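# Four arms build a three-block arch spanning two desks

## Task

Using the three blocks, make an arch that spans the gap between the two desks. The two identical leaning blocks must each stand upright on one of their ends (either end), resting flat, one on each desk, and tilt toward one another. The third block, the keystone, must sit centred between them on their slanted upper faces, with no gap at either contact. All three blocks must line up in a row. Any number of the arms may be used.

## Robot and tools

Setup. There are four identical i2rt Big YAM arms, named arm1, arm2, arm3 and arm4. Each has six joints, a five-fingered right hand and a wrist camera. Two fixed room cameras, cam_low and cam_low_2, also give views. Everything uses one scene frame with its origin on the floor and +z up. Base feet, in metres: arm1 (+0.377, +0.505, +0.772), arm2 (-0.387, +0.544, +0.803), arm3 (-0.378, -0.495, +0.794), arm4 (+0.382, -0.500, +0.810). Each foot faces along its own +x; the quaternions (wxyz) are arm1 (+0.386, 0, 0, -0.922), arm2 (+0.923, -0.005, -0.003, -0.385), arm3 (+0.930, -0.002, -0.003, +0.367), arm4 (+0.373, -0.001, +0.005, +0.928). The desk surfaces under the arms are at z=+0.720. Reach is about 1.07 m from the joint1 axis.

Joints, all absolute angles in radians: joint1_rad -2.879 to 2.879 (spins the arm about its foot, positive is counter-clockwise seen from above); joint2_rad 0 to 3.141 (shoulder, 0 is upper arm pointing back, growing lifts it up and over); joint3_rad 0 to 3.019 (elbow, 0 is folded); joint4_rad -1.692 to 1.57 (hand pitch, positive tilts fingers up); joint5_rad -1.57 to 1.57 (hand yaw, positive toward the arm's right); joint6_rad -2.094 to 2.094 (hand roll, positive clockwise viewed from behind). With joints 1, 5, 6 at zero and the hand level and forward, the palm is down and the thumb on the left. Near joint6 = -1.3 the wrist camera is on top with an upright picture.

Hand. Finger keys hand_little, hand_ring, hand_middle, hand_index, hand_thumb_bend run from +1 (straight/open) to -1 (curled); hand_thumb_turn goes from +1 (thumb beside the palm) to -1 (thumb opposite the fingers). hand_force_limit (-1 to 1) is a stopping load, roughly 0 N at -1 up to 10 N at +1 (15 N for the thumb motors). hand_speed (-0.96 to 1) sets finger speed, full speed from +0.48 upward. Both start at 0 and -0.8. A motor only moves when its target changes by at least 0.002; it stops at its target or when its load reaches the limit. To grip tighter, raise the limit and send a more-closed target; to release, send a more-open one. Closing slowly (hand_speed -0.94 or below) avoids overshooting the force. With the thumb turned fully in, the hand wraps objects about 0.035 to 0.065 m thick. The hand point sits 0.045 m ahead of the palm; its +z runs along the straight fingers, +y points out of the palm, +x across the palm away from the thumb. A bracket on the little-finger side sticks out and can strike things.

move. Takes an optional object per arm (arm1..arm4) and an optional cameras list. An arm omitted gets nothing new. Each arm's object may hold: joints (a map of joint name to absolute target; hand keys as above); target, one list of seven numbers [x, y, z, qw, qx, qy, qz], an absolute hand-point pose in metres and a unit quaternion in the scene frame, reached along a straight line from the current hand_target; speed, top path speed in m/s, 0.002 to 0.5, default 0.25, only allowed with target (turn rate is capped at twice this in rad/s); min_time_s, 0.1 to 8 s, the shortest duration for that arm's joint motions. When target is given, joints may contain only hand keys. All paths in one call start together and finish together, paced by the slowest; a hand path lasts 0.5 to 10 s and no action exceeds 15 s. Paths ignore obstacles and other arms; hands lag, drift and can land a centimetre or more off. cameras takes names from arm1_cam_wrist..arm4_cam_wrist, cam_low, cam_low_2, or all; [] gives none. A call with no arm action returns full states and all images.

Results. A move line lists each commanded arm as done or its worst status. joint_status and hand_status describe how motions ended: off_target (resting short, maybe still pushing), time_out (joint held near where it stalled and still pushing, listed in on_its_own), not_followed (a self/other-arm clearance check blocked it; with target this shows as pose unreachable). hand shows the measured hand pose; hand_target the pose the drives aim at. hand_stopped_by gives six words for little, ring, middle, index, thumb_bend, thumb_turn: moving, target, force, stalled or fault. The *_load_n values are fingertip loads in N, positive when pushed open; a dropped grip shows as loads near zero. Joint velocities in rad/s; within noise means still. Joint torques include gravity. Arms not named appear under as last shown with not commanded.

wait: seconds from 0 to 10, optional cameras; commands nothing. zoom_image: camera name and region [x0, y0, x1, y1] in pixels of that camera's newest image (504x504), up to 504 on a side. show_instructions: no arguments, shows the reference pages. finished_scene: scene number; ends the scene irreversibly, so only call it once the arch stands unaided.

Cautions. Arms keep pushing when they touch something, and sustained pushing, holding loads or stretched poses heat motors; at 100 °C the arm goes limp for 30-60 s (MOTOR HOT warns first, but not always). To relieve a stuck joint, command its reported position. A hard press between two robots, including one hand gripping another's fingers, ends the scene; the clearance check can miss contacts. Do not knock blocks off the work area, drop them, release them while moving, or slam into desks. Avoid overloading fingers. A refused move or wait cancels the later moves in the same reply. Objects may occasionally be nudged by disturbances.

Each tool is called after "Emit:" as name([rows], argument=value, ...), one row to a line, values as JSON.

Reference images:

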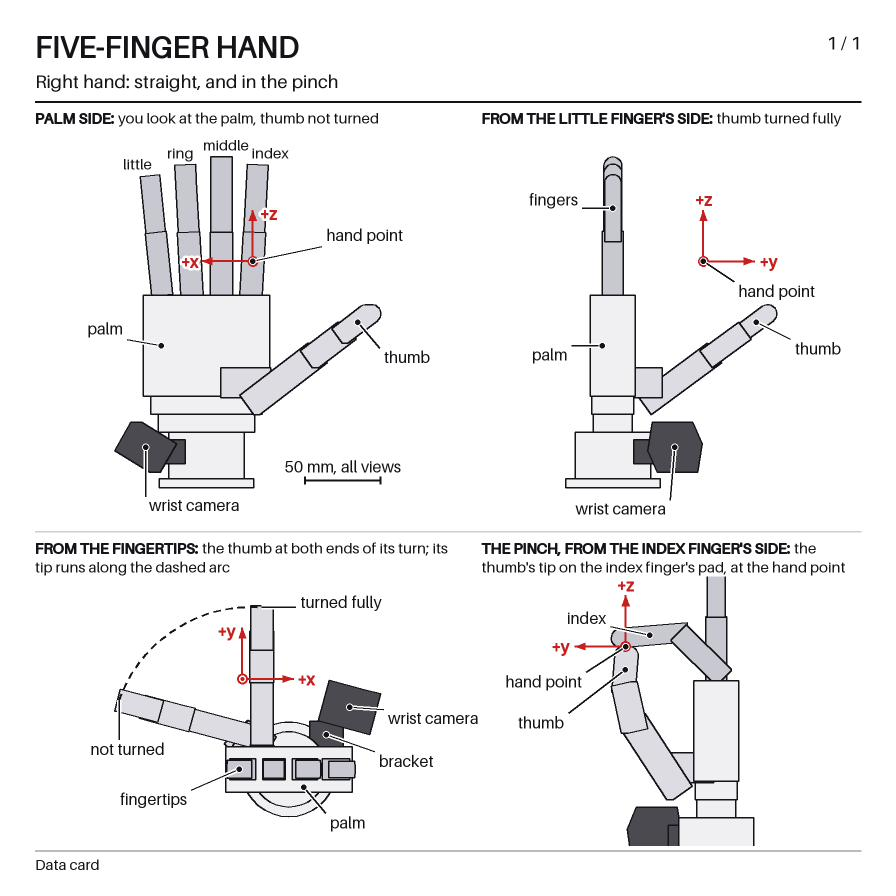

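## Session

Emit:
move()

Scene clock: 0.00 s.
Joint torques (N m): no reading
Heat: arm1: hottest joint3_rad 32 °C; arm2: hottest joint3_rad 30 °C; arm3: hottest joint2_rad 27 °C; arm4: hottest joint3_rad 30 °C.
Joint velocities: within noise
arm1.joint_positions: joint1_rad=-0.476 joint2_rad=+0.632 joint3_rad=+1.325 joint4_rad=-1.202 joint5_rad=-0.225 joint6_rad=-1.393 hand_little=+1.000 hand_ring=+1.000 hand_middle=+1.000 hand_index=+1.000 hand_thumb_turn=+1.000 hand_thumb_bend=+1.000 hand_force_limit=+0.000 hand_speed=-0.800
arm1.joint_status: not commanded
arm1.hand_stopped_by: target,target,target,target,target,target
arm1.little_load_n: 0.0
arm1.ring_load_n: 0.0
arm1.middle_load_n: 0.0
arm1.index_load_n: 0.0
arm1.thumb_bend_load_n: 0.0
arm1.thumb_turn_load_n: 0.0
arm1.hand: x=+0.1172 y=+0.4288 z=+1.2549 quat_wxyz=(+0.464, +0.116, -0.851, +0.217) (m; scene frame)
arm1.hand_target: x=+0.1182 y=+0.4291 z=+1.2683 quat_wxyz=(+0.476, +0.117, -0.844, +0.219) (m; scene frame)
arm1.hand_status: not commanded
arm2.joint_positions: joint1_rad=-0.481 joint2_rad=+0.632 joint3_rad=+1.411 joint4_rad=-1.456 joint5_rad=-0.119 joint6_rad=-1.021 hand_little=+1.000 hand_ring=+1.000 hand_middle=+1.000 hand_index=+1.000 hand_thumb_turn=+1.000 hand_thumb_bend=+1.000 hand_force_limit=+0.000 hand_speed=-0.800
arm2.joint_status: not commanded
arm2.hand_stopped_by: target,target,target,target,target,target
arm2.little_load_n: 0.0
arm2.ring_load_n: 0.0
arm2.middle_load_n: 0.0
arm2.index_load_n: 0.0
arm2.thumb_bend_load_n: 0.0
arm2.thumb_turn_load_n: 0.0
arm2.hand: x=-0.3392 y=+0.3515 z=+1.2684 quat_wxyz=(+0.105, +0.572, -0.693, +0.427) (m; scene frame)
arm2.hand_target: x=-0.3393 y=+0.3521 z=+1.2773 quat_wxyz=(+0.109, +0.569, -0.688, +0.436) (m; scene frame)
arm2.hand_status: not commanded
arm3.joint_positions: joint1_rad=-0.077 joint2_rad=+0.641 joint3_rad=+1.385 joint4_rad=-1.292 joint5_rad=+0.218 joint6_rad=-1.036 hand_little=+1.000 hand_ring=+1.000 hand_middle=+1.000 hand_index=+1.000 hand_thumb_turn=+1.000 hand_thumb_bend=+1.000 hand_force_limit=+0.000 hand_speed=-0.800
arm3.joint_status: not commanded
arm3.hand_stopped_by: target,target,target,target,target,target
arm3.little_load_n: 0.0
arm3.ring_load_n: 0.0
arm3.middle_load_n: 0.0
arm3.index_load_n: 0.0
arm3.thumb_bend_load_n: 0.0
arm3.thumb_turn_load_n: 0.0
arm3.hand: x=-0.1535 y=-0.4125 z=+1.2836 quat_wxyz=(-0.198, +0.867, +0.008, +0.457) (m; scene frame)
arm3.hand_target: x=-0.1540 y=-0.4128 z=+1.2950 quat_wxyz=(-0.206, +0.861, +0.007, +0.466) (m; scene frame)
arm3.hand_status: not commanded
arm4.joint_positions: joint1_rad=-0.413 joint2_rad=+0.602 joint3_rad=+1.437 joint4_rad=-1.316 joint5_rad=+0.076 joint6_rad=-0.995 hand_little=+1.000 hand_ring=+1.000 hand_middle=+1.000 hand_index=+1.000 hand_thumb_turn=+1.000 hand_thumb_bend=+1.000 hand_force_limit=+0.000 hand_speed=-0.800
arm4.joint_status: not commanded
arm4.hand_stopped_by: target,target,target,target,target,target
arm4.little_load_n: 0.0
arm4.ring_load_n: 0.0
arm4.middle_load_n: 0.0
arm4.index_load_n: 0.0
arm4.thumb_bend_load_n: 0.0
arm4.thumb_turn_load_n: 0.0
arm4.hand: x=+0.3469 y=-0.2802 z=+1.3173 quat_wxyz=(-0.482, +0.672, +0.532, +0.181) (m; scene frame)
arm4.hand_target: x=+0.3475 y=-0.2816 z=+1.3260 quat_wxyz=(-0.491, +0.668, +0.528, +0.184) (m; scene frame)
arm4.hand_status: not commanded
pictures: arm1_cam_wrist, arm2_cam_wrist, arm3_cam_wrist, arm4_cam_wrist, cam_low, cam_low_2

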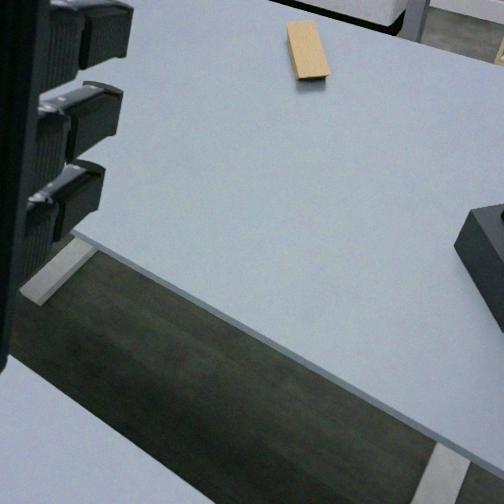

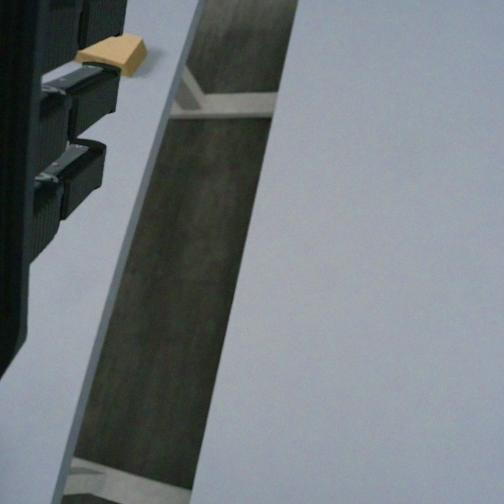

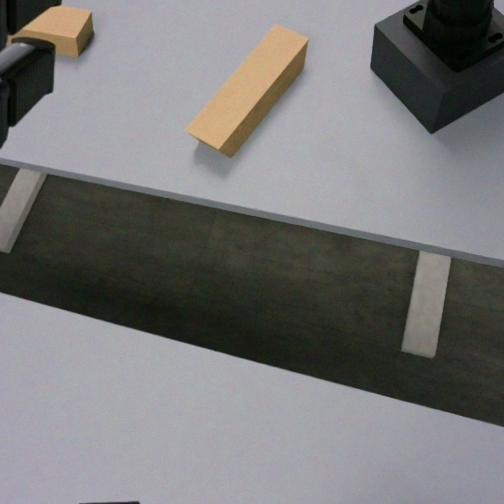

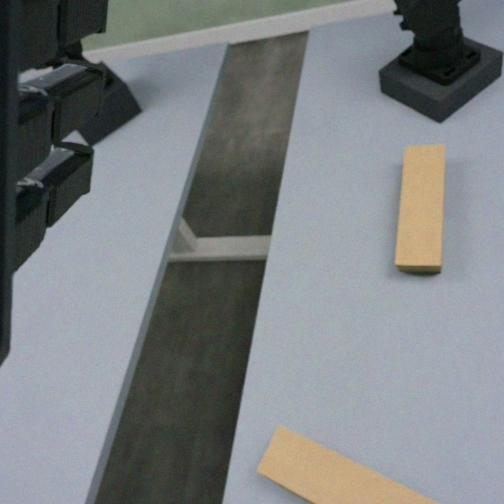

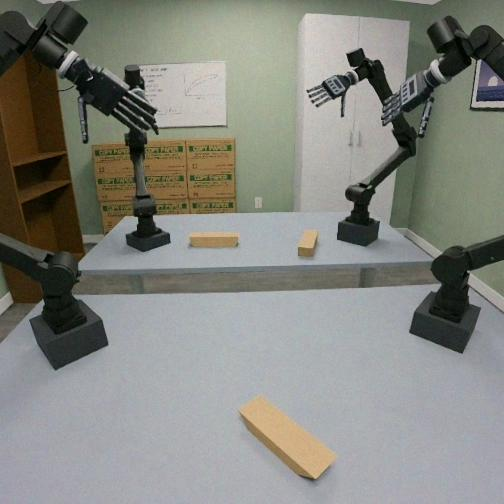

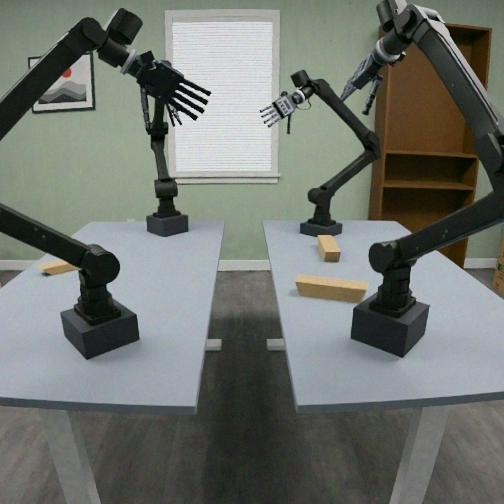

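Emit:
zoom_image(camera="cam_low", region=[160, 210, 360, 290])

Emit:
zoom_image(camera="cam_low", region=[220, 370, 350, 490])

Emit:
zoom_image(camera="cam_low_2", region=[260, 220, 400, 320])

Emit:
zoom_image(camera="arm4_cam_wrist", region=[250, 120, 504, 504])

Scaled by 2.520 from the camera's 504x504 image, which has a finer 720x720 frame.

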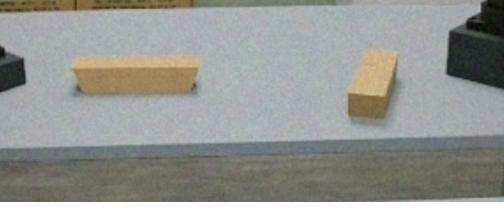

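Scaled by 3.877 from the camera's 504x504 image, which has a finer 720x720 frame.

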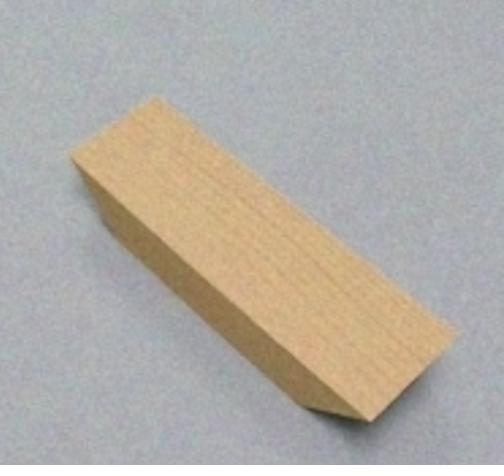

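Scaled by 3.600 from the camera's 504x504 image, which has a finer 720x720 frame.

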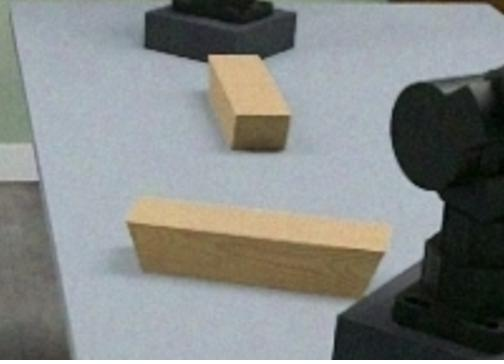

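Scaled by 1.312 from the camera's 504x504 image, which has a finer 720x720 frame.

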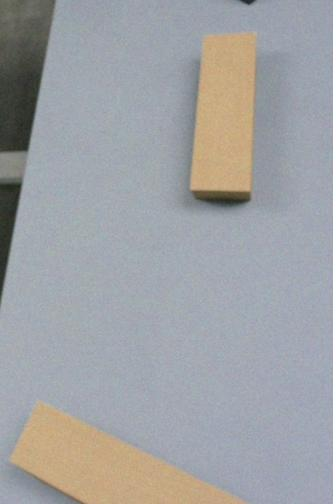

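Emit:
move(arm1={"joints":{"joint1_rad":1.8,"hand_thumb_turn":-1},"min_time_s":2.5}, arm2={"target":[0.10,0.25,1.10,0.3092,-0.6184,0.6462,-0.3231],"joints":{"hand_thumb_turn":-1}}, arm3={"target":[-0.60,-0.10,1.05,0.4231,-0.8461,-0.2898,0.1449],"joints":{"hand_thumb_turn":-1}}, cameras=["all"])

Scene clock: 142.50 s.
Joint torques (N m): arm1=[0.15 3.25 9.33 1.77 0 -0.03] | arm2=[0.62 -7.94 12.11 1.5 -0.36 0.25] | arm3=[0.32 -5.25 9.51 2.7 -0.23 0.26] | arm4=[1.44 2.55 8.87 2.82 0.06 -0.11]
Heat: arm1: hottest joint3_rad 43 °C; arm2: hottest joint3_rad 35 °C; arm3: hottest joint3_rad 35 °C; arm4: hottest joint3_rad 33 °C.
move: arm1 done; arm2 off_target; arm3 done
Joint velocities: within noise
arm1.joint_positions: joint1_rad=+1.792 joint2_rad=+0.632 joint3_rad=+1.325 joint4_rad=-1.202 joint5_rad=-0.226 joint6_rad=-1.393 hand_little=+1.000 hand_ring=+1.000 hand_middle=+1.000 hand_index=+1.000 hand_thumb_turn=-1.000 hand_thumb_bend=+1.000 hand_force_limit=+0.000 hand_speed=-0.800
arm1.joint_status: all done
arm1.hand_stopped_by: target,target,target,target,target,target
arm1.little_load_n: 0.0
arm1.ring_load_n: 0.0
arm1.middle_load_n: 0.0
arm1.index_load_n: 0.0
arm1.thumb_bend_load_n: 0.0
arm1.thumb_turn_load_n: 0.0
arm1.hand: x=+0.6020 y=+0.3532 z=+1.2550 quat_wxyz=(-0.001, +0.820, -0.255, +0.513) (m; scene frame)
arm1.hand_target: x=+0.6023 y=+0.3555 z=+1.2685 quat_wxyz=(+0.000, +0.815, -0.248, +0.525) (m; scene frame)
arm1.hand_status: not commanded
arm2.joint_positions: joint1_rad=+0.054 joint2_rad=+1.463 joint3_rad=+1.408 joint4_rad=-0.774 joint5_rad=-0.531 joint6_rad=-0.458 hand_little=+1.000 hand_ring=+1.000 hand_middle=+1.000 hand_index=+1.000 hand_thumb_turn=-1.000 hand_thumb_bend=+1.000 hand_force_limit=+0.000 hand_speed=-0.800
arm2.joint_status: all done
arm2.hand_stopped_by: target,target,target,target,target,target
arm2.little_load_n: 0.0
arm2.ring_load_n: 0.0
arm2.middle_load_n: 0.0
arm2.index_load_n: 0.0
arm2.thumb_bend_load_n: 0.0
arm2.thumb_turn_load_n: 0.0
arm2.hand: x=+0.0817 y=+0.2561 z=+1.0778 quat_wxyz=(-0.303, +0.619, -0.658, +0.303) (m; scene frame)
arm2.hand_target: x=+0.0987 y=+0.2510 z=+1.0999 quat_wxyz=(-0.309, +0.618, -0.646, +0.323) (m; scene frame)
arm2.hand_status: off_target (0.029 m and 2.8 deg from the pose sent, 0.481 m and 49.9 deg at the start)
arm3.joint_positions: joint1_rad=+1.175 joint2_rad=+1.069 joint3_rad=+1.004 joint4_rad=-0.602 joint5_rad=-0.234 joint6_rad=-0.183 hand_little=+1.000 hand_ring=+1.000 hand_middle=+1.000 hand_index=+1.000 hand_thumb_turn=-1.000 hand_thumb_bend=+1.000 hand_force_limit=+0.000 hand_speed=-0.800
arm3.joint_status: all done
arm3.hand_stopped_by: target,target,target,target,target,target
arm3.little_load_n: 0.0
arm3.ring_load_n: 0.0
arm3.middle_load_n: 0.0
arm3.index_load_n: 0.0
arm3.thumb_bend_load_n: 0.0
arm3.thumb_turn_load_n: 0.0
arm3.hand: x=-0.5933 y=-0.1016 z=+1.0520 quat_wxyz=(-0.421, +0.848, +0.288, -0.140) (m; scene frame)
arm3.hand_target: x=-0.5999 y=-0.1001 z=+1.0501 quat_wxyz=(-0.423, +0.846, +0.290, -0.145) (m; scene frame)
arm3.hand_status: done (0.007 m and 0.7 deg from the pose sent, 0.593 m and 82.1 deg at the start)
arm4: as last shown
arm4.ring_load_n: -0.5
pictures: arm1_cam_wrist, arm2_cam_wrist, arm3_cam_wrist, arm4_cam_wrist, cam_low, cam_low_2

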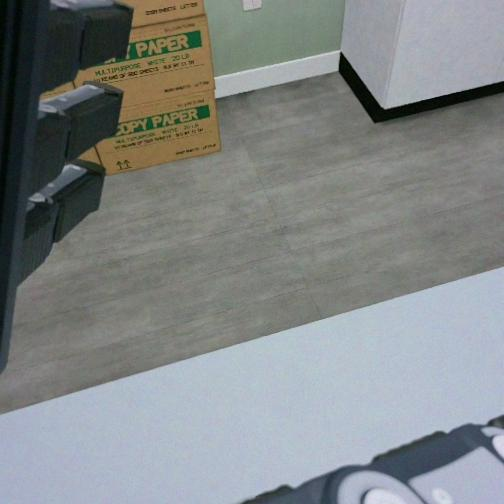

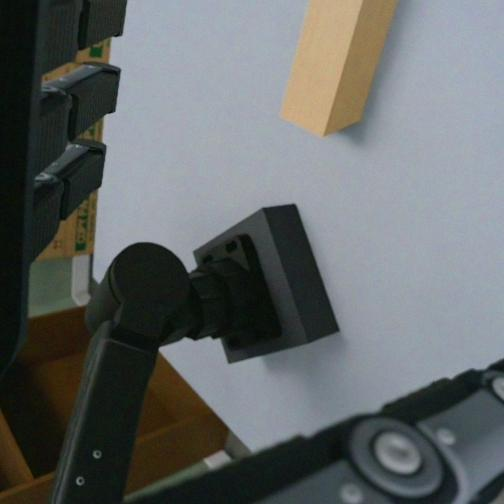

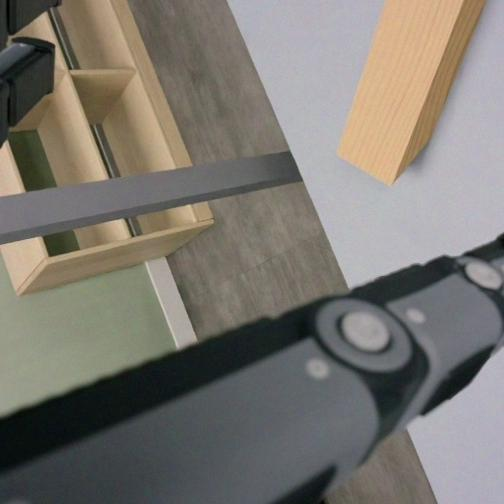

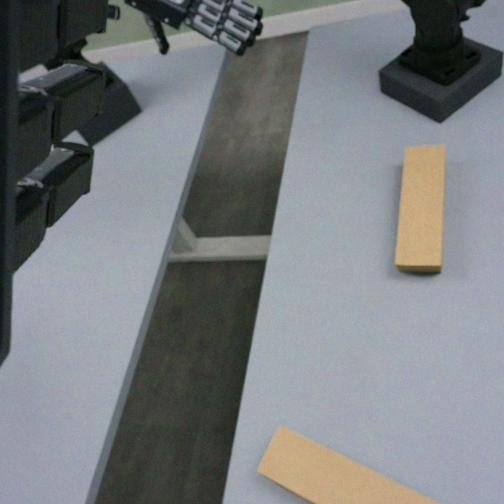

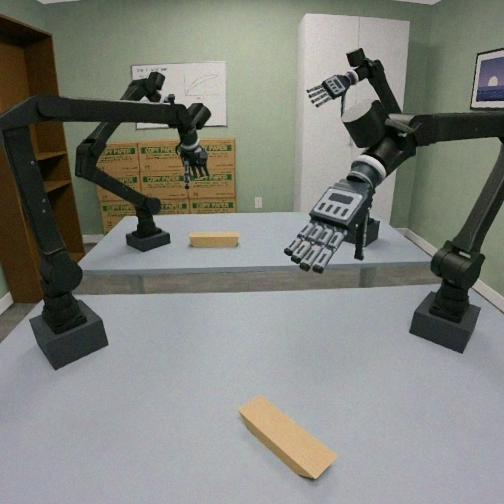

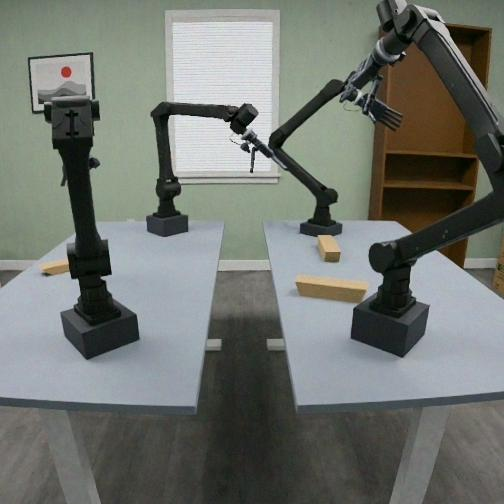

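Emit:
move(arm2={"target":[0.327,0.1925,0.93,0.3092,-0.6184,0.6462,-0.3231]}, arm3={"target":[-0.714,-0.0242,0.91,0.4231,-0.8461,-0.2898,0.1449]}, cameras=["arm2_cam_wrist","arm3_cam_wrist","cam_low","cam_low_2"])

Scene clock: 149.63 s.
Joint torques (N m): arm1=[0.03 3.19 9.36 1.73 0.02 -0.03] | arm2=[0.38 -14.74 11.88 0.88 -0.05 0.26] | arm3=[0.03 -11.34 11.88 2.69 0.03 0.27] | arm4=[1.61 3.02 8.96 2.96 0.05 -0.08]
Heat: arm1: hottest joint3_rad 43 °C; arm2: hottest joint3_rad 35 °C; arm3: hottest joint3_rad 35 °C; arm4: hottest joint3_rad 33 °C.
move: arm2 off_target; arm3 off_target
Joint velocities: within noise
arm1, arm4: as last shown
arm1.little_load_n: 0.5
arm1.ring_load_n: -0.5
arm1.thumb_turn_load_n: 0.5
arm2.joint_positions: joint1_rad=+0.213 joint2_rad=+2.095 joint3_rad=+1.838 joint4_rad=-0.484 joint5_rad=-0.422 joint6_rad=-0.340 hand_little=+1.000 hand_ring=+1.000 hand_middle=+1.000 hand_index=+1.000 hand_thumb_turn=-1.000 hand_thumb_bend=+1.000 hand_force_limit=+0.000 hand_speed=-0.800
arm2.joint_status: not commanded
arm2.hand_stopped_by: target,target,target,target,target,target
arm2.little_load_n: 0.0
arm2.ring_load_n: -0.5
arm2.middle_load_n: 0.0
arm2.index_load_n: 0.0
arm2.thumb_bend_load_n: 0.0
arm2.thumb_turn_load_n: 0.0
arm2.hand: x=+0.3119 y=+0.1949 z=+0.9187 quat_wxyz=(-0.305, +0.621, -0.649, +0.316) (m; scene frame)
arm2.hand_target: x=+0.3261 y=+0.1929 z=+0.9302 quat_wxyz=(-0.310, +0.618, -0.646, +0.324) (m; scene frame)
arm2.hand_status: off_target (0.019 m and 1.1 deg from the pose sent, 0.293 m and 2.8 deg at the start)
arm3.joint_positions: joint1_rad=+1.352 joint2_rad=+1.502 joint3_rad=+0.967 joint4_rad=-0.155 joint5_rad=-0.100 joint6_rad=-0.077 hand_little=+1.000 hand_ring=+1.000 hand_middle=+1.000 hand_index=+1.000 hand_thumb_turn=-1.000 hand_thumb_bend=+1.000 hand_force_limit=+0.000 hand_speed=-0.800
arm3.joint_status: not commanded
arm3.hand_stopped_by: target,target,target,target,target,target
arm3.little_load_n: 0.0
arm3.ring_load_n: 0.0
arm3.middle_load_n: 0.0
arm3.index_load_n: 0.0
arm3.thumb_bend_load_n: 0.0
arm3.thumb_turn_load_n: 0.0
arm3.hand: x=-0.6998 y=-0.0386 z=+0.8934 quat_wxyz=(-0.403, +0.856, +0.293, -0.138) (m; scene frame)
arm3.hand_target: x=-0.7134 y=-0.0252 z=+0.9106 quat_wxyz=(-0.423, +0.846, +0.290, -0.145) (m; scene frame)
arm3.hand_status: off_target (0.026 m and 2.7 deg from the pose sent, 0.202 m and 0.7 deg at the start)
arm4.ring_load_n: 0.0
pictures: arm2_cam_wrist, arm3_cam_wrist, cam_low, cam_low_2

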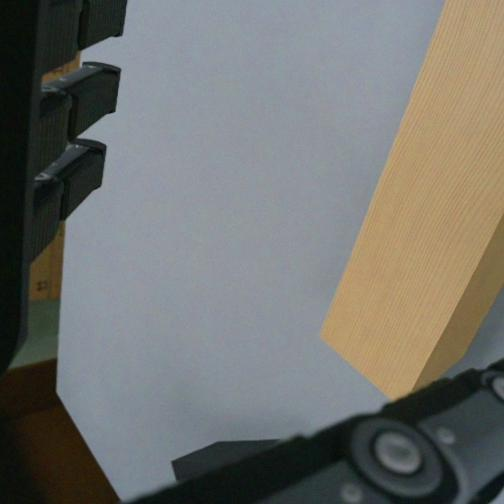

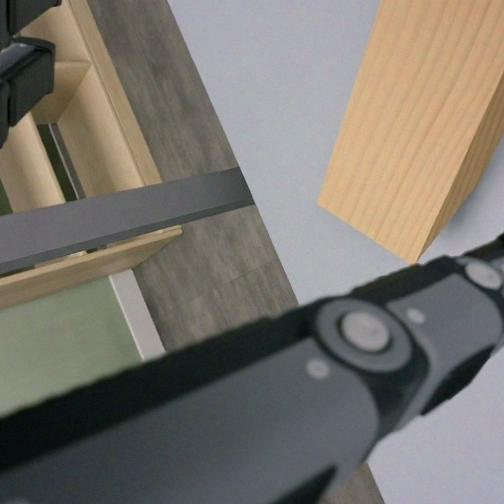

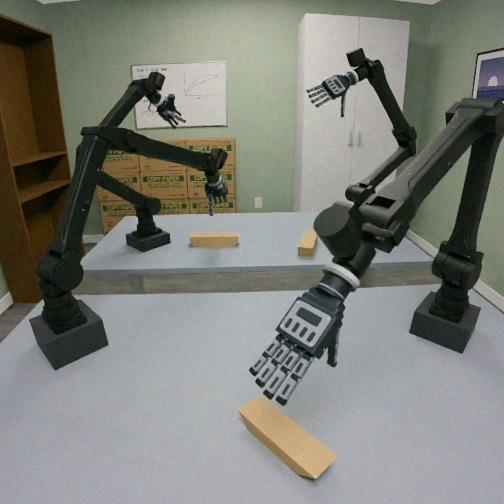

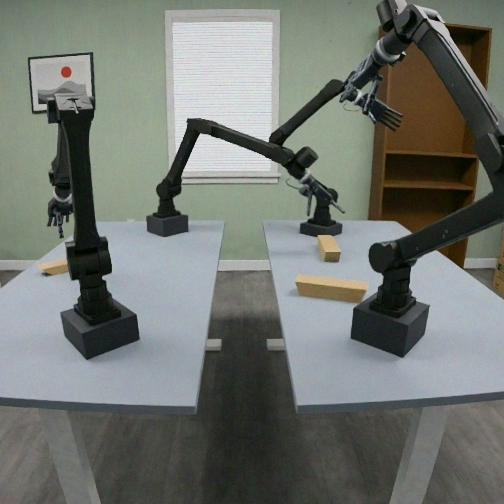

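Emit:
move(arm2={"target":[0.360,0.200,0.855,0.3058,-0.6116,0.6528,-0.3264],"speed":0.15}, arm3={"target":[-0.718,-0.009,0.84,0.4213,-0.8426,-0.300,0.150],"speed":0.15}, cameras=["arm2_cam_wrist","arm3_cam_wrist","cam_low","cam_low_2"])

Emit:
zoom_image(camera="cam_low", region=[210, 360, 350, 490])

Emit:
zoom_image(camera="cam_low_2", region=[270, 160, 370, 280])

Scene clock: 194.13 s.
Joint torques (N m): arm1=[0.15 3.08 9.37 1.72 0.01 -0.03] | arm2=[-0.03 -15.97 11.55 1.54 -0.01 0.26] | arm3=[-1.32 -12.57 8.17 2.71 -0.18 0.11] | arm4=[1.08 2.49 8.9 2.73 0.06 -0.1]
Heat: arm1: hottest joint3_rad 44 °C; arm2: hottest joint3_rad 40 °C; arm3: hottest joint3_rad 35 °C; arm4: hottest joint3_rad 34 °C.
move: arm2 off_target; arm3 done
Joint velocities: within noise
arm1, arm4: as last shown
arm1.little_load_n: 0.0
arm1.ring_load_n: 0.0
arm1.thumb_turn_load_n: 0.0
arm2.joint_positions: joint1_rad=+0.252 joint2_rad=+2.221 joint3_rad=+1.843 joint4_rad=-0.378 joint5_rad=-0.379 joint6_rad=-0.299 hand_little=+1.000 hand_ring=+1.000 hand_middle=+1.000 hand_index=+1.000 hand_thumb_turn=-1.000 hand_thumb_bend=+1.000 hand_force_limit=+0.000 hand_speed=-0.800
arm2.joint_status: not commanded
arm2.hand_stopped_by: target,target,target,target,target,target
arm2.little_load_n: 0.0
arm2.ring_load_n: 0.0
arm2.middle_load_n: 0.0
arm2.index_load_n: 0.0
arm2.thumb_bend_load_n: 0.0
arm2.thumb_turn_load_n: 0.0
arm2.hand: x=+0.3393 y=+0.2066 z=+0.8385 quat_wxyz=(-0.298, +0.617, -0.661, +0.306) (m; scene frame)
arm2.hand_target: x=+0.3586 y=+0.2008 z=+0.8558 quat_wxyz=(-0.306, +0.612, -0.652, +0.327) (m; scene frame)
arm2.hand_status: off_target (0.027 m and 2.7 deg from the pose sent, 0.080 m and 1.7 deg at the start)
arm3.joint_positions: joint1_rad=+1.352 joint2_rad=+1.651 joint3_rad=+0.967 joint4_rad=+0.029 joint5_rad=-0.126 joint6_rad=-0.082 hand_little=+1.000 hand_ring=+1.000 hand_middle=+1.000 hand_index=+1.000 hand_thumb_turn=-1.000 hand_thumb_bend=+1.000 hand_force_limit=+0.000 hand_speed=-0.800
arm3.joint_status: not commanded
arm3.hand_stopped_by: target,target,target,target,target,target
arm3.little_load_n: 0.0
arm3.ring_load_n: -0.5
arm3.middle_load_n: 0.0
arm3.index_load_n: 0.0
arm3.thumb_bend_load_n: 0.0
arm3.thumb_turn_load_n: 0.0
arm3.hand: x=-0.7188 y=-0.0149 z=+0.8426 quat_wxyz=(-0.416, +0.845, +0.299, -0.151) (m; scene frame)
arm3.hand_target: x=-0.7180 y=-0.0091 z=+0.8402 quat_wxyz=(-0.421, +0.843, +0.300, -0.150) (m; scene frame)
arm3.hand_status: done (0.007 m and 0.7 deg from the pose sent, 0.064 m and 3.1 deg at the start)
pictures: arm2_cam_wrist, arm3_cam_wrist, cam_low, cam_low_2

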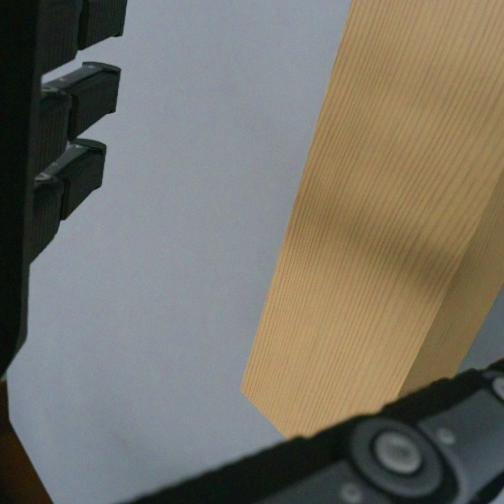

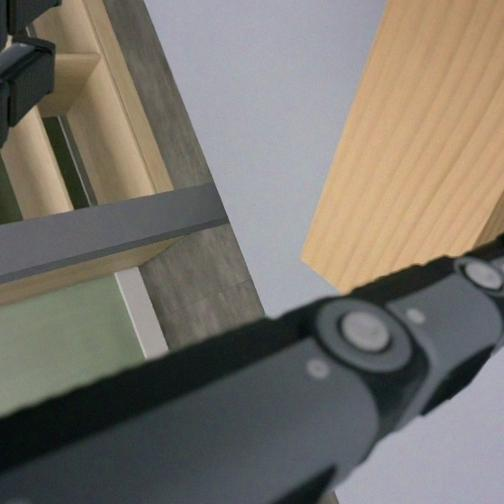

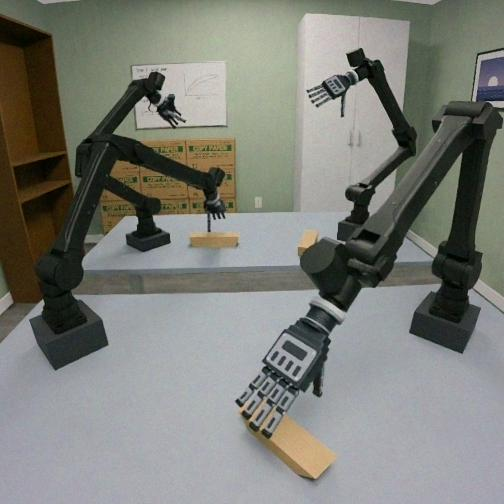

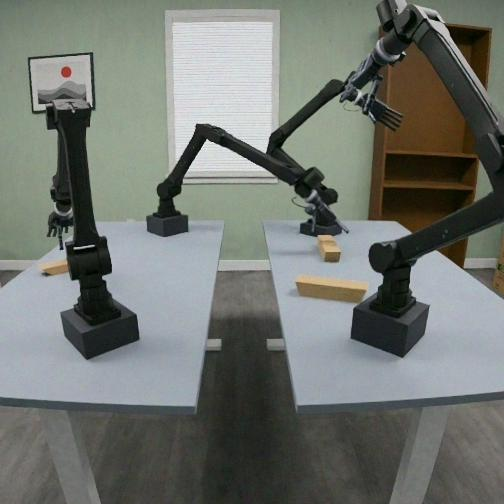

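Scaled by 3.600 from the camera's 504x504 image, which has a finer 720x720 frame.

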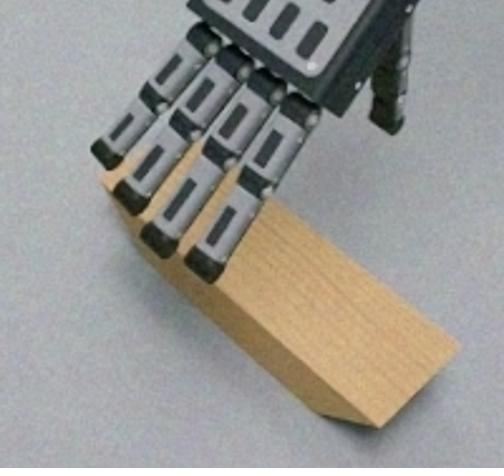

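Scaled by 4.200 from the camera's 504x504 image, which has a finer 720x720 frame.

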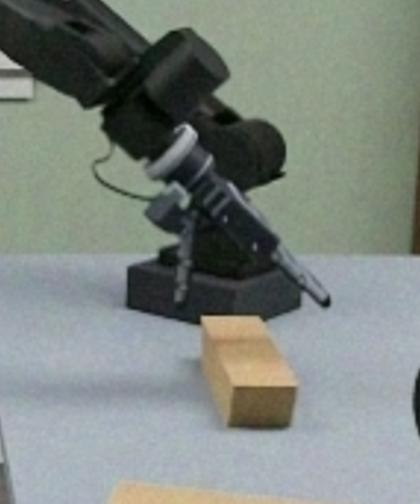

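Emit:
move(arm2={"target":[0.359,0.195,0.777,0.3058,-0.6116,0.6528,-0.3264],"speed":0.12}, arm3={"target":[-0.706,-0.014,0.749,0.4213,-0.8426,-0.300,0.150],"speed":0.12}, cameras=["arm2_cam_wrist","arm3_cam_wrist","cam_low","cam_low_2"])

Emit:
zoom_image(camera="cam_low", region=[210, 360, 350, 490])

Emit:
zoom_image(camera="cam_low_2", region=[270, 180, 370, 280])

Scene clock: 215.90 s.
Joint torques (N m): arm1=[0.15 2.96 9.36 1.84 0 -0.03] | arm2=[-0.32 -15.97 8.43 1.62 -0.13 0.23] | arm3=[-1.61 -13.39 5.91 2.71 -0.17 0.1] | arm4=[1.67 2.49 8.87 2.77 0.06 -0.1]
Heat: arm1: hottest joint3_rad 44 °C; arm2: hottest joint3_rad 40 °C; arm3: hottest joint3_rad 34 °C; arm4: hottest joint3_rad 34 °C.
move: arm2 off_target; arm3 done
Joint velocities: within noise
arm1, arm4: as last shown
arm2.joint_positions: joint1_rad=+0.252 joint2_rad=+2.311 joint3_rad=+1.843 joint4_rad=-0.241 joint5_rad=-0.379 joint6_rad=-0.299 hand_little=+1.000 hand_ring=+1.000 hand_middle=+1.000 hand_index=+1.000 hand_thumb_turn=-1.000 hand_thumb_bend=+1.000 hand_force_limit=+0.000 hand_speed=-0.800
arm2.joint_status: not commanded
arm2.hand_stopped_by: target,target,target,target,target,target
arm2.little_load_n: 0.0
arm2.ring_load_n: 0.0
arm2.middle_load_n: 0.0
arm2.index_load_n: 0.0
arm2.thumb_bend_load_n: 0.0
arm2.thumb_turn_load_n: 0.0
arm2.hand: x=+0.3550 y=+0.1967 z=+0.7868 quat_wxyz=(-0.304, +0.615, -0.651, +0.326) (m; scene frame)
arm2.hand_target: x=+0.3588 y=+0.1952 z=+0.7773 quat_wxyz=(-0.306, +0.612, -0.653, +0.326) (m; scene frame)
arm2.hand_status: off_target (0.011 m and 0.5 deg from the pose sent, 0.065 m and 2.8 deg at the start)
arm3.joint_positions: joint1_rad=+1.341 joint2_rad=+1.824 joint3_rad=+0.889 joint4_rad=+0.289 joint5_rad=-0.139 joint6_rad=-0.092 hand_little=+1.000 hand_ring=+1.000 hand_middle=+1.000 hand_index=+1.000 hand_thumb_turn=-1.000 hand_thumb_bend=+1.000 hand_force_limit=+0.000 hand_speed=-0.800
arm3.joint_status: not commanded
arm3.hand_stopped_by: target,target,target,target,target,target
arm3.little_load_n: 0.0
arm3.ring_load_n: 0.0
arm3.middle_load_n: 0.0
arm3.index_load_n: 0.0
arm3.thumb_bend_load_n: 0.0
arm3.thumb_turn_load_n: 0.0
arm3.hand: x=-0.7117 y=-0.0170 z=+0.7557 quat_wxyz=(-0.420, +0.843, +0.300, -0.153) (m; scene frame)
arm3.hand_target: x=-0.7060 y=-0.0141 z=+0.7492 quat_wxyz=(-0.421, +0.843, +0.300, -0.150) (m; scene frame)
arm3.hand_status: done (0.009 m and 0.4 deg from the pose sent, 0.094 m and 0.7 deg at the start)
pictures: arm2_cam_wrist, arm3_cam_wrist, cam_low, cam_low_2

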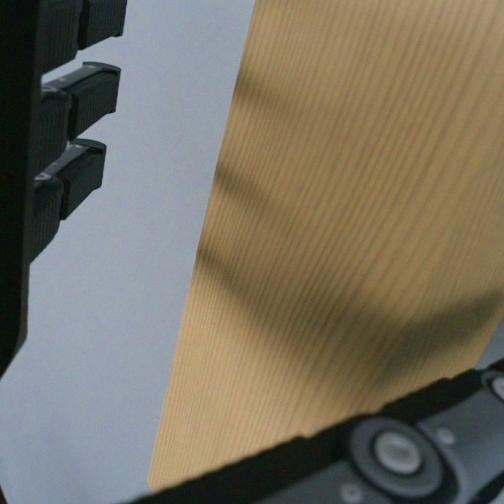

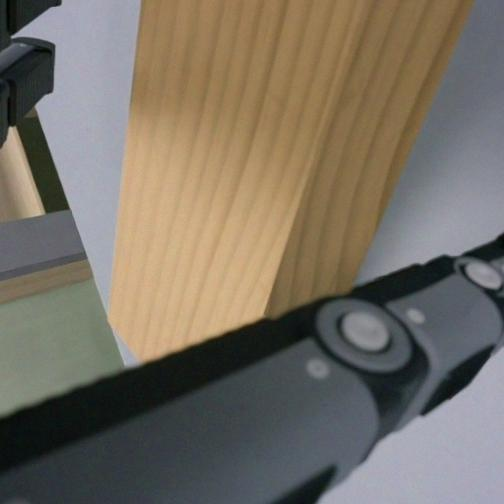

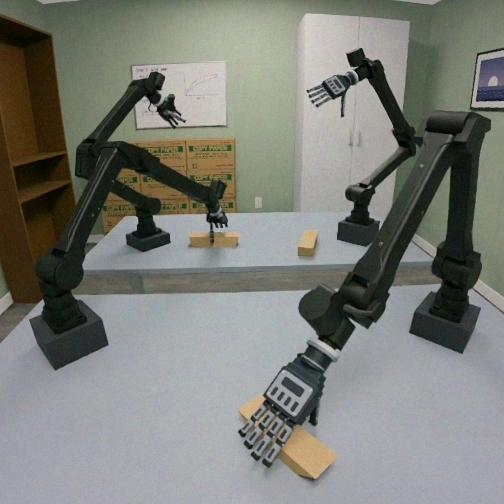

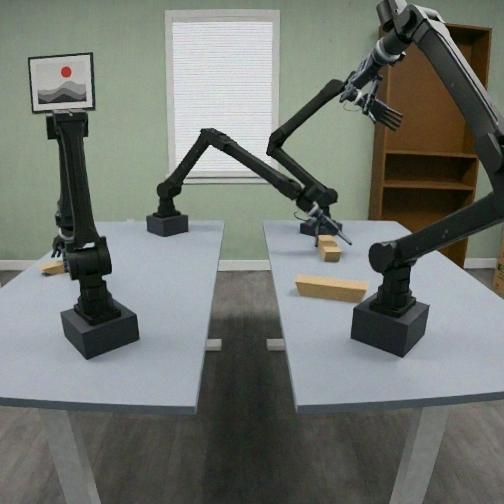

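Scaled by 3.600 from the camera's 504x504 image, which has a finer 720x720 frame.

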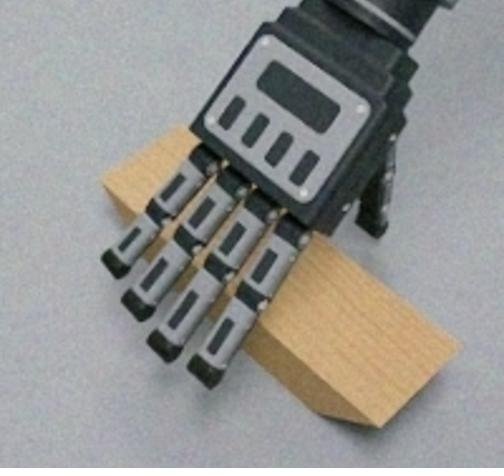

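Scaled by 5.040 from the camera's 504x504 image, which has a finer 720x720 frame.

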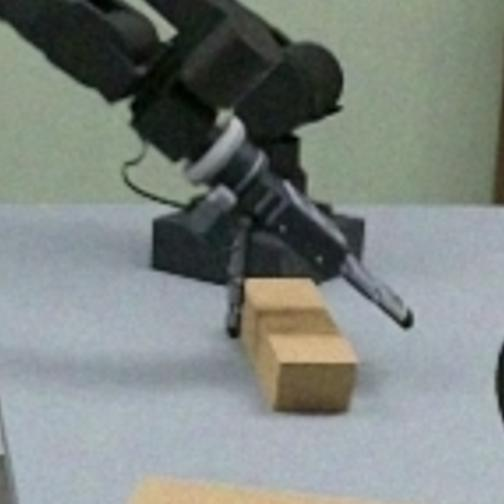

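Emit:
move(arm2={"target":[0.346,0.199,0.751,0.3058,-0.6116,0.6528,-0.3264],"speed":0.08}, arm3={"target":[-0.701,-0.017,0.742,0.4213,-0.8426,-0.300,0.150],"speed":0.08}, cameras=["cam_low","cam_low_2"])

Emit:
zoom_image(camera="cam_low_2", region=[270, 180, 370, 280])

Scene clock: 224.67 s.
Joint torques (N m): arm1=[0.26 2.84 9.32 1.74 0.03 -0.01] | arm2=[-0.67 -15.56 7.04 1.63 -0.26 0.2] | arm3=[-1.61 -12.98 5.59 2.71 -0.18 0.12] | arm4=[1.67 2.9 8.81 2.74 0.08 -0.09]
Heat: arm1: hottest joint3_rad 44 °C; arm2: hottest joint3_rad 39 °C; arm3: hottest joint3_rad 34 °C; arm4: hottest joint3_rad 34 °C.
move: arm2 off_target; arm3 off_target
Joint velocities: within noise
arm1, arm4: as last shown
arm1.index_load_n: -0.5
arm2.joint_positions: joint1_rad=+0.252 joint2_rad=+2.313 joint3_rad=+1.788 joint4_rad=-0.168 joint5_rad=-0.379 joint6_rad=-0.299 hand_little=+1.000 hand_ring=+1.000 hand_middle=+1.000 hand_index=+1.000 hand_thumb_turn=-1.000 hand_thumb_bend=+1.000 hand_force_limit=+0.000 hand_speed=-0.800
arm2.joint_status: not commanded
arm2.hand_stopped_by: target,target,target,target,target,target
arm2.little_load_n: 0.0
arm2.ring_load_n: 0.0
arm2.middle_load_n: 0.0
arm2.index_load_n: 0.0
arm2.thumb_bend_load_n: 0.0
arm2.thumb_turn_load_n: 0.0
arm2.hand: x=+0.3495 y=+0.1998 z=+0.7698 quat_wxyz=(-0.306, +0.614, -0.647, +0.333) (m; scene frame)
arm2.hand_target: x=+0.3455 y=+0.1993 z=+0.7510 quat_wxyz=(-0.306, +0.612, -0.653, +0.326) (m; scene frame)
arm2.hand_status: off_target (0.019 m and 1.0 deg from the pose sent, 0.037 m and 0.5 deg at the start)
arm3.joint_positions: joint1_rad=+1.335 joint2_rad=+1.829 joint3_rad=+0.875 joint4_rad=+0.313 joint5_rad=-0.144 joint6_rad=-0.096 hand_little=+1.000 hand_ring=+1.000 hand_middle=+1.000 hand_index=+1.000 hand_thumb_turn=-1.000 hand_thumb_bend=+1.000 hand_force_limit=+0.000 hand_speed=-0.800
arm3.joint_status: not commanded
arm3.hand_stopped_by: target,target,target,target,target,target
arm3.little_load_n: 0.0
arm3.ring_load_n: 0.0
arm3.middle_load_n: 0.0
arm3.index_load_n: 0.0
arm3.thumb_bend_load_n: 0.0
arm3.thumb_turn_load_n: 0.0
arm3.hand: x=-0.7078 y=-0.0180 z=+0.7519 quat_wxyz=(-0.423, +0.841, +0.300, -0.154) (m; scene frame)
arm3.hand_target: x=-0.7009 y=-0.0171 z=+0.7422 quat_wxyz=(-0.421, +0.843, +0.300, -0.150) (m; scene frame)
arm3.hand_status: off_target (0.012 m and 0.5 deg from the pose sent, 0.017 m and 0.4 deg at the start)
pictures: cam_low, cam_low_2

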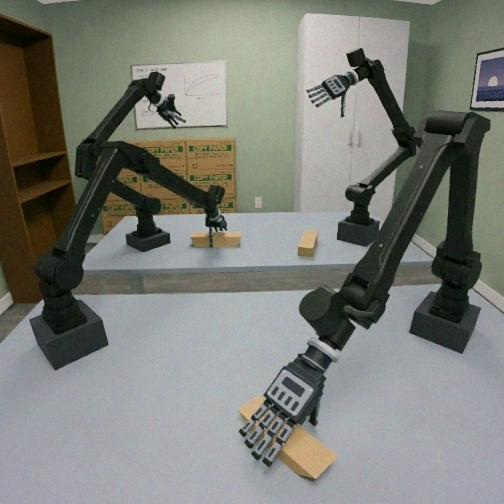

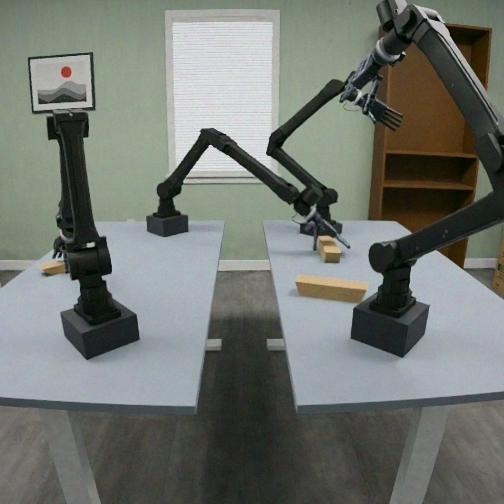

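Scaled by 5.040 from the camera's 504x504 image, which has a finer 720x720 frame.

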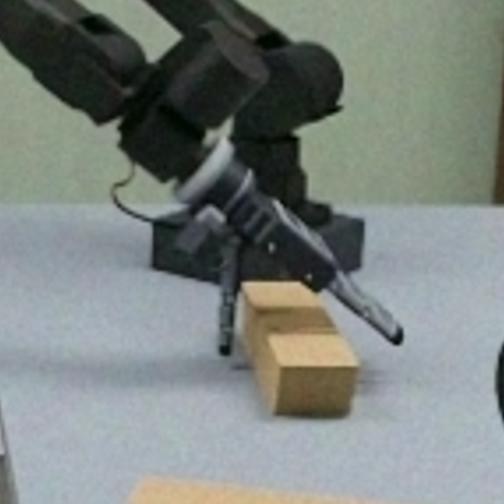

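Emit:
move(arm2={"target":[0.342,0.199,0.740,0.3058,-0.6116,0.6528,-0.3264],"speed":0.08}, arm3={"joints":{"hand_little":0.3,"hand_ring":0.3,"hand_middle":0.3,"hand_index":0.3,"hand_thumb_bend":0.2,"hand_speed":-0.8,"hand_force_limit":-0.4}}, cameras=["cam_low","cam_low_2"])

Emit:
zoom_image(camera="cam_low", region=[210, 360, 350, 490])

Emit:
zoom_image(camera="cam_low_2", region=[270, 180, 370, 280])

Scene clock: 233.10 s.
Joint torques (N m): arm1=[0.03 2.96 9.39 1.72 -0.01 -0.03] | arm2=[-0.73 -15.21 6.99 1.65 -0.24 0.19] | arm3=[-1.73 -12.86 5.61 2.35 -0.14 0.11] | arm4=[1.85 2.49 8.85 3 0.05 -0.11]
Heat: arm1: hottest joint3_rad 44 °C; arm2: hottest joint3_rad 38 °C; arm3: hottest joint3_rad 33 °C; arm4: hottest joint3_rad 34 °C.
move: arm2 off_target; arm3 off_target
Joint velocities: within noise
arm1, arm4: as last shown
arm1.index_load_n: 0.0
arm2.joint_positions: joint1_rad=+0.252 joint2_rad=+2.318 joint3_rad=+1.770 joint4_rad=-0.142 joint5_rad=-0.381 joint6_rad=-0.299 hand_little=+1.000 hand_ring=+1.000 hand_middle=+1.000 hand_index=+1.000 hand_thumb_turn=-1.000 hand_thumb_bend=+1.000 hand_force_limit=+0.000 hand_speed=-0.800
arm2.joint_status: not commanded
arm2.hand_stopped_by: target,target,target,target,target,target
arm2.little_load_n: 0.0
arm2.ring_load_n: -0.5
arm2.middle_load_n: 0.0
arm2.index_load_n: 0.0
arm2.thumb_bend_load_n: 0.0
arm2.thumb_turn_load_n: 0.5
arm2.hand: x=+0.3472 y=+0.2015 z=+0.7612 quat_wxyz=(-0.307, +0.614, -0.646, +0.334) (m; scene frame)
arm2.hand_target: x=+0.3415 y=+0.1994 z=+0.7404 quat_wxyz=(-0.306, +0.612, -0.653, +0.326) (m; scene frame)
arm2.hand_status: off_target (0.022 m and 1.1 deg from the pose sent, 0.031 m and 1.0 deg at the start)
arm3.joint_positions: joint1_rad=+1.335 joint2_rad=+1.829 joint3_rad=+0.875 joint4_rad=+0.321 joint5_rad=-0.144 joint6_rad=-0.097 hand_little=+0.300 hand_ring=+0.300 hand_middle=+0.300 hand_index=+0.300 hand_thumb_turn=-1.000 hand_thumb_bend=+0.632 hand_force_limit=-0.400 hand_speed=-0.800
arm3.joint_status: hand_thumb_bend off_target (ended at +0.632, target +0.200); the others done
arm3.hand_stopped_by: target,target,target,target,force,target
arm3.little_load_n: 0.0
arm3.ring_load_n: 2.0
arm3.middle_load_n: 1.5
arm3.index_load_n: 2.0
arm3.thumb_bend_load_n: 4.5
arm3.thumb_turn_load_n: 0.0
arm3.hand: x=-0.7087 y=-0.0167 z=+0.7533 quat_wxyz=(-0.426, +0.839, +0.301, -0.154) (m; scene frame)
arm3.hand_target: x=-0.7009 y=-0.0172 z=+0.7421 quat_wxyz=(-0.421, +0.843, +0.300, -0.150) (m; scene frame)
arm3.hand_status: not commanded
pictures: cam_low, cam_low_2

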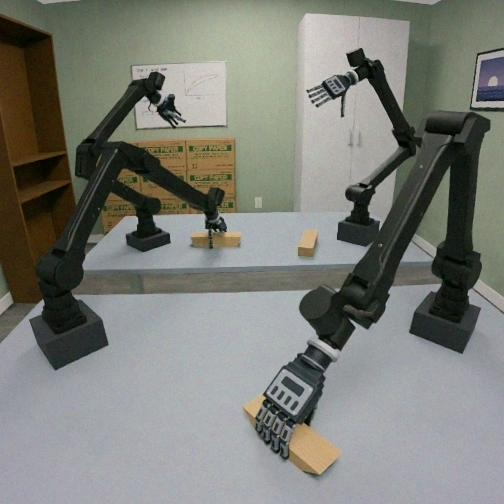

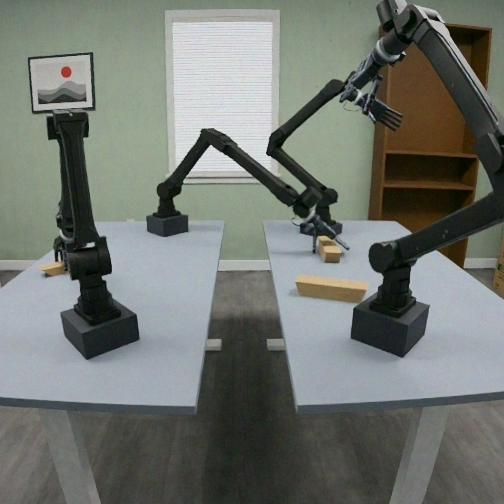

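Scaled by 3.600 from the camera's 504x504 image, which has a finer 720x720 frame.

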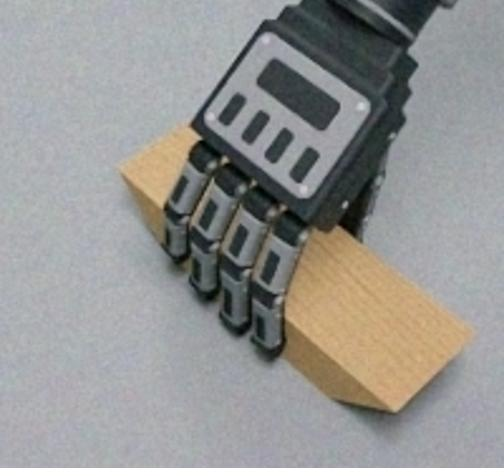

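Scaled by 5.040 from the camera's 504x504 image, which has a finer 720x720 frame.

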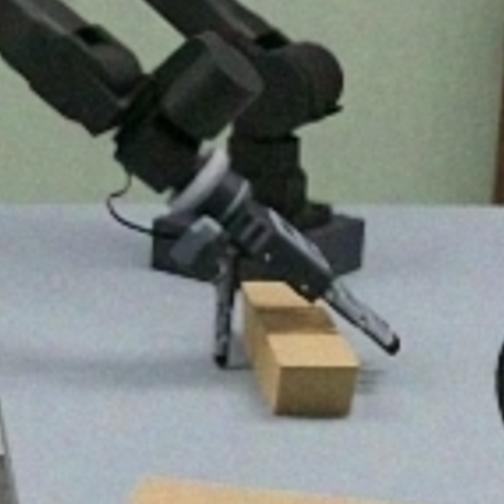

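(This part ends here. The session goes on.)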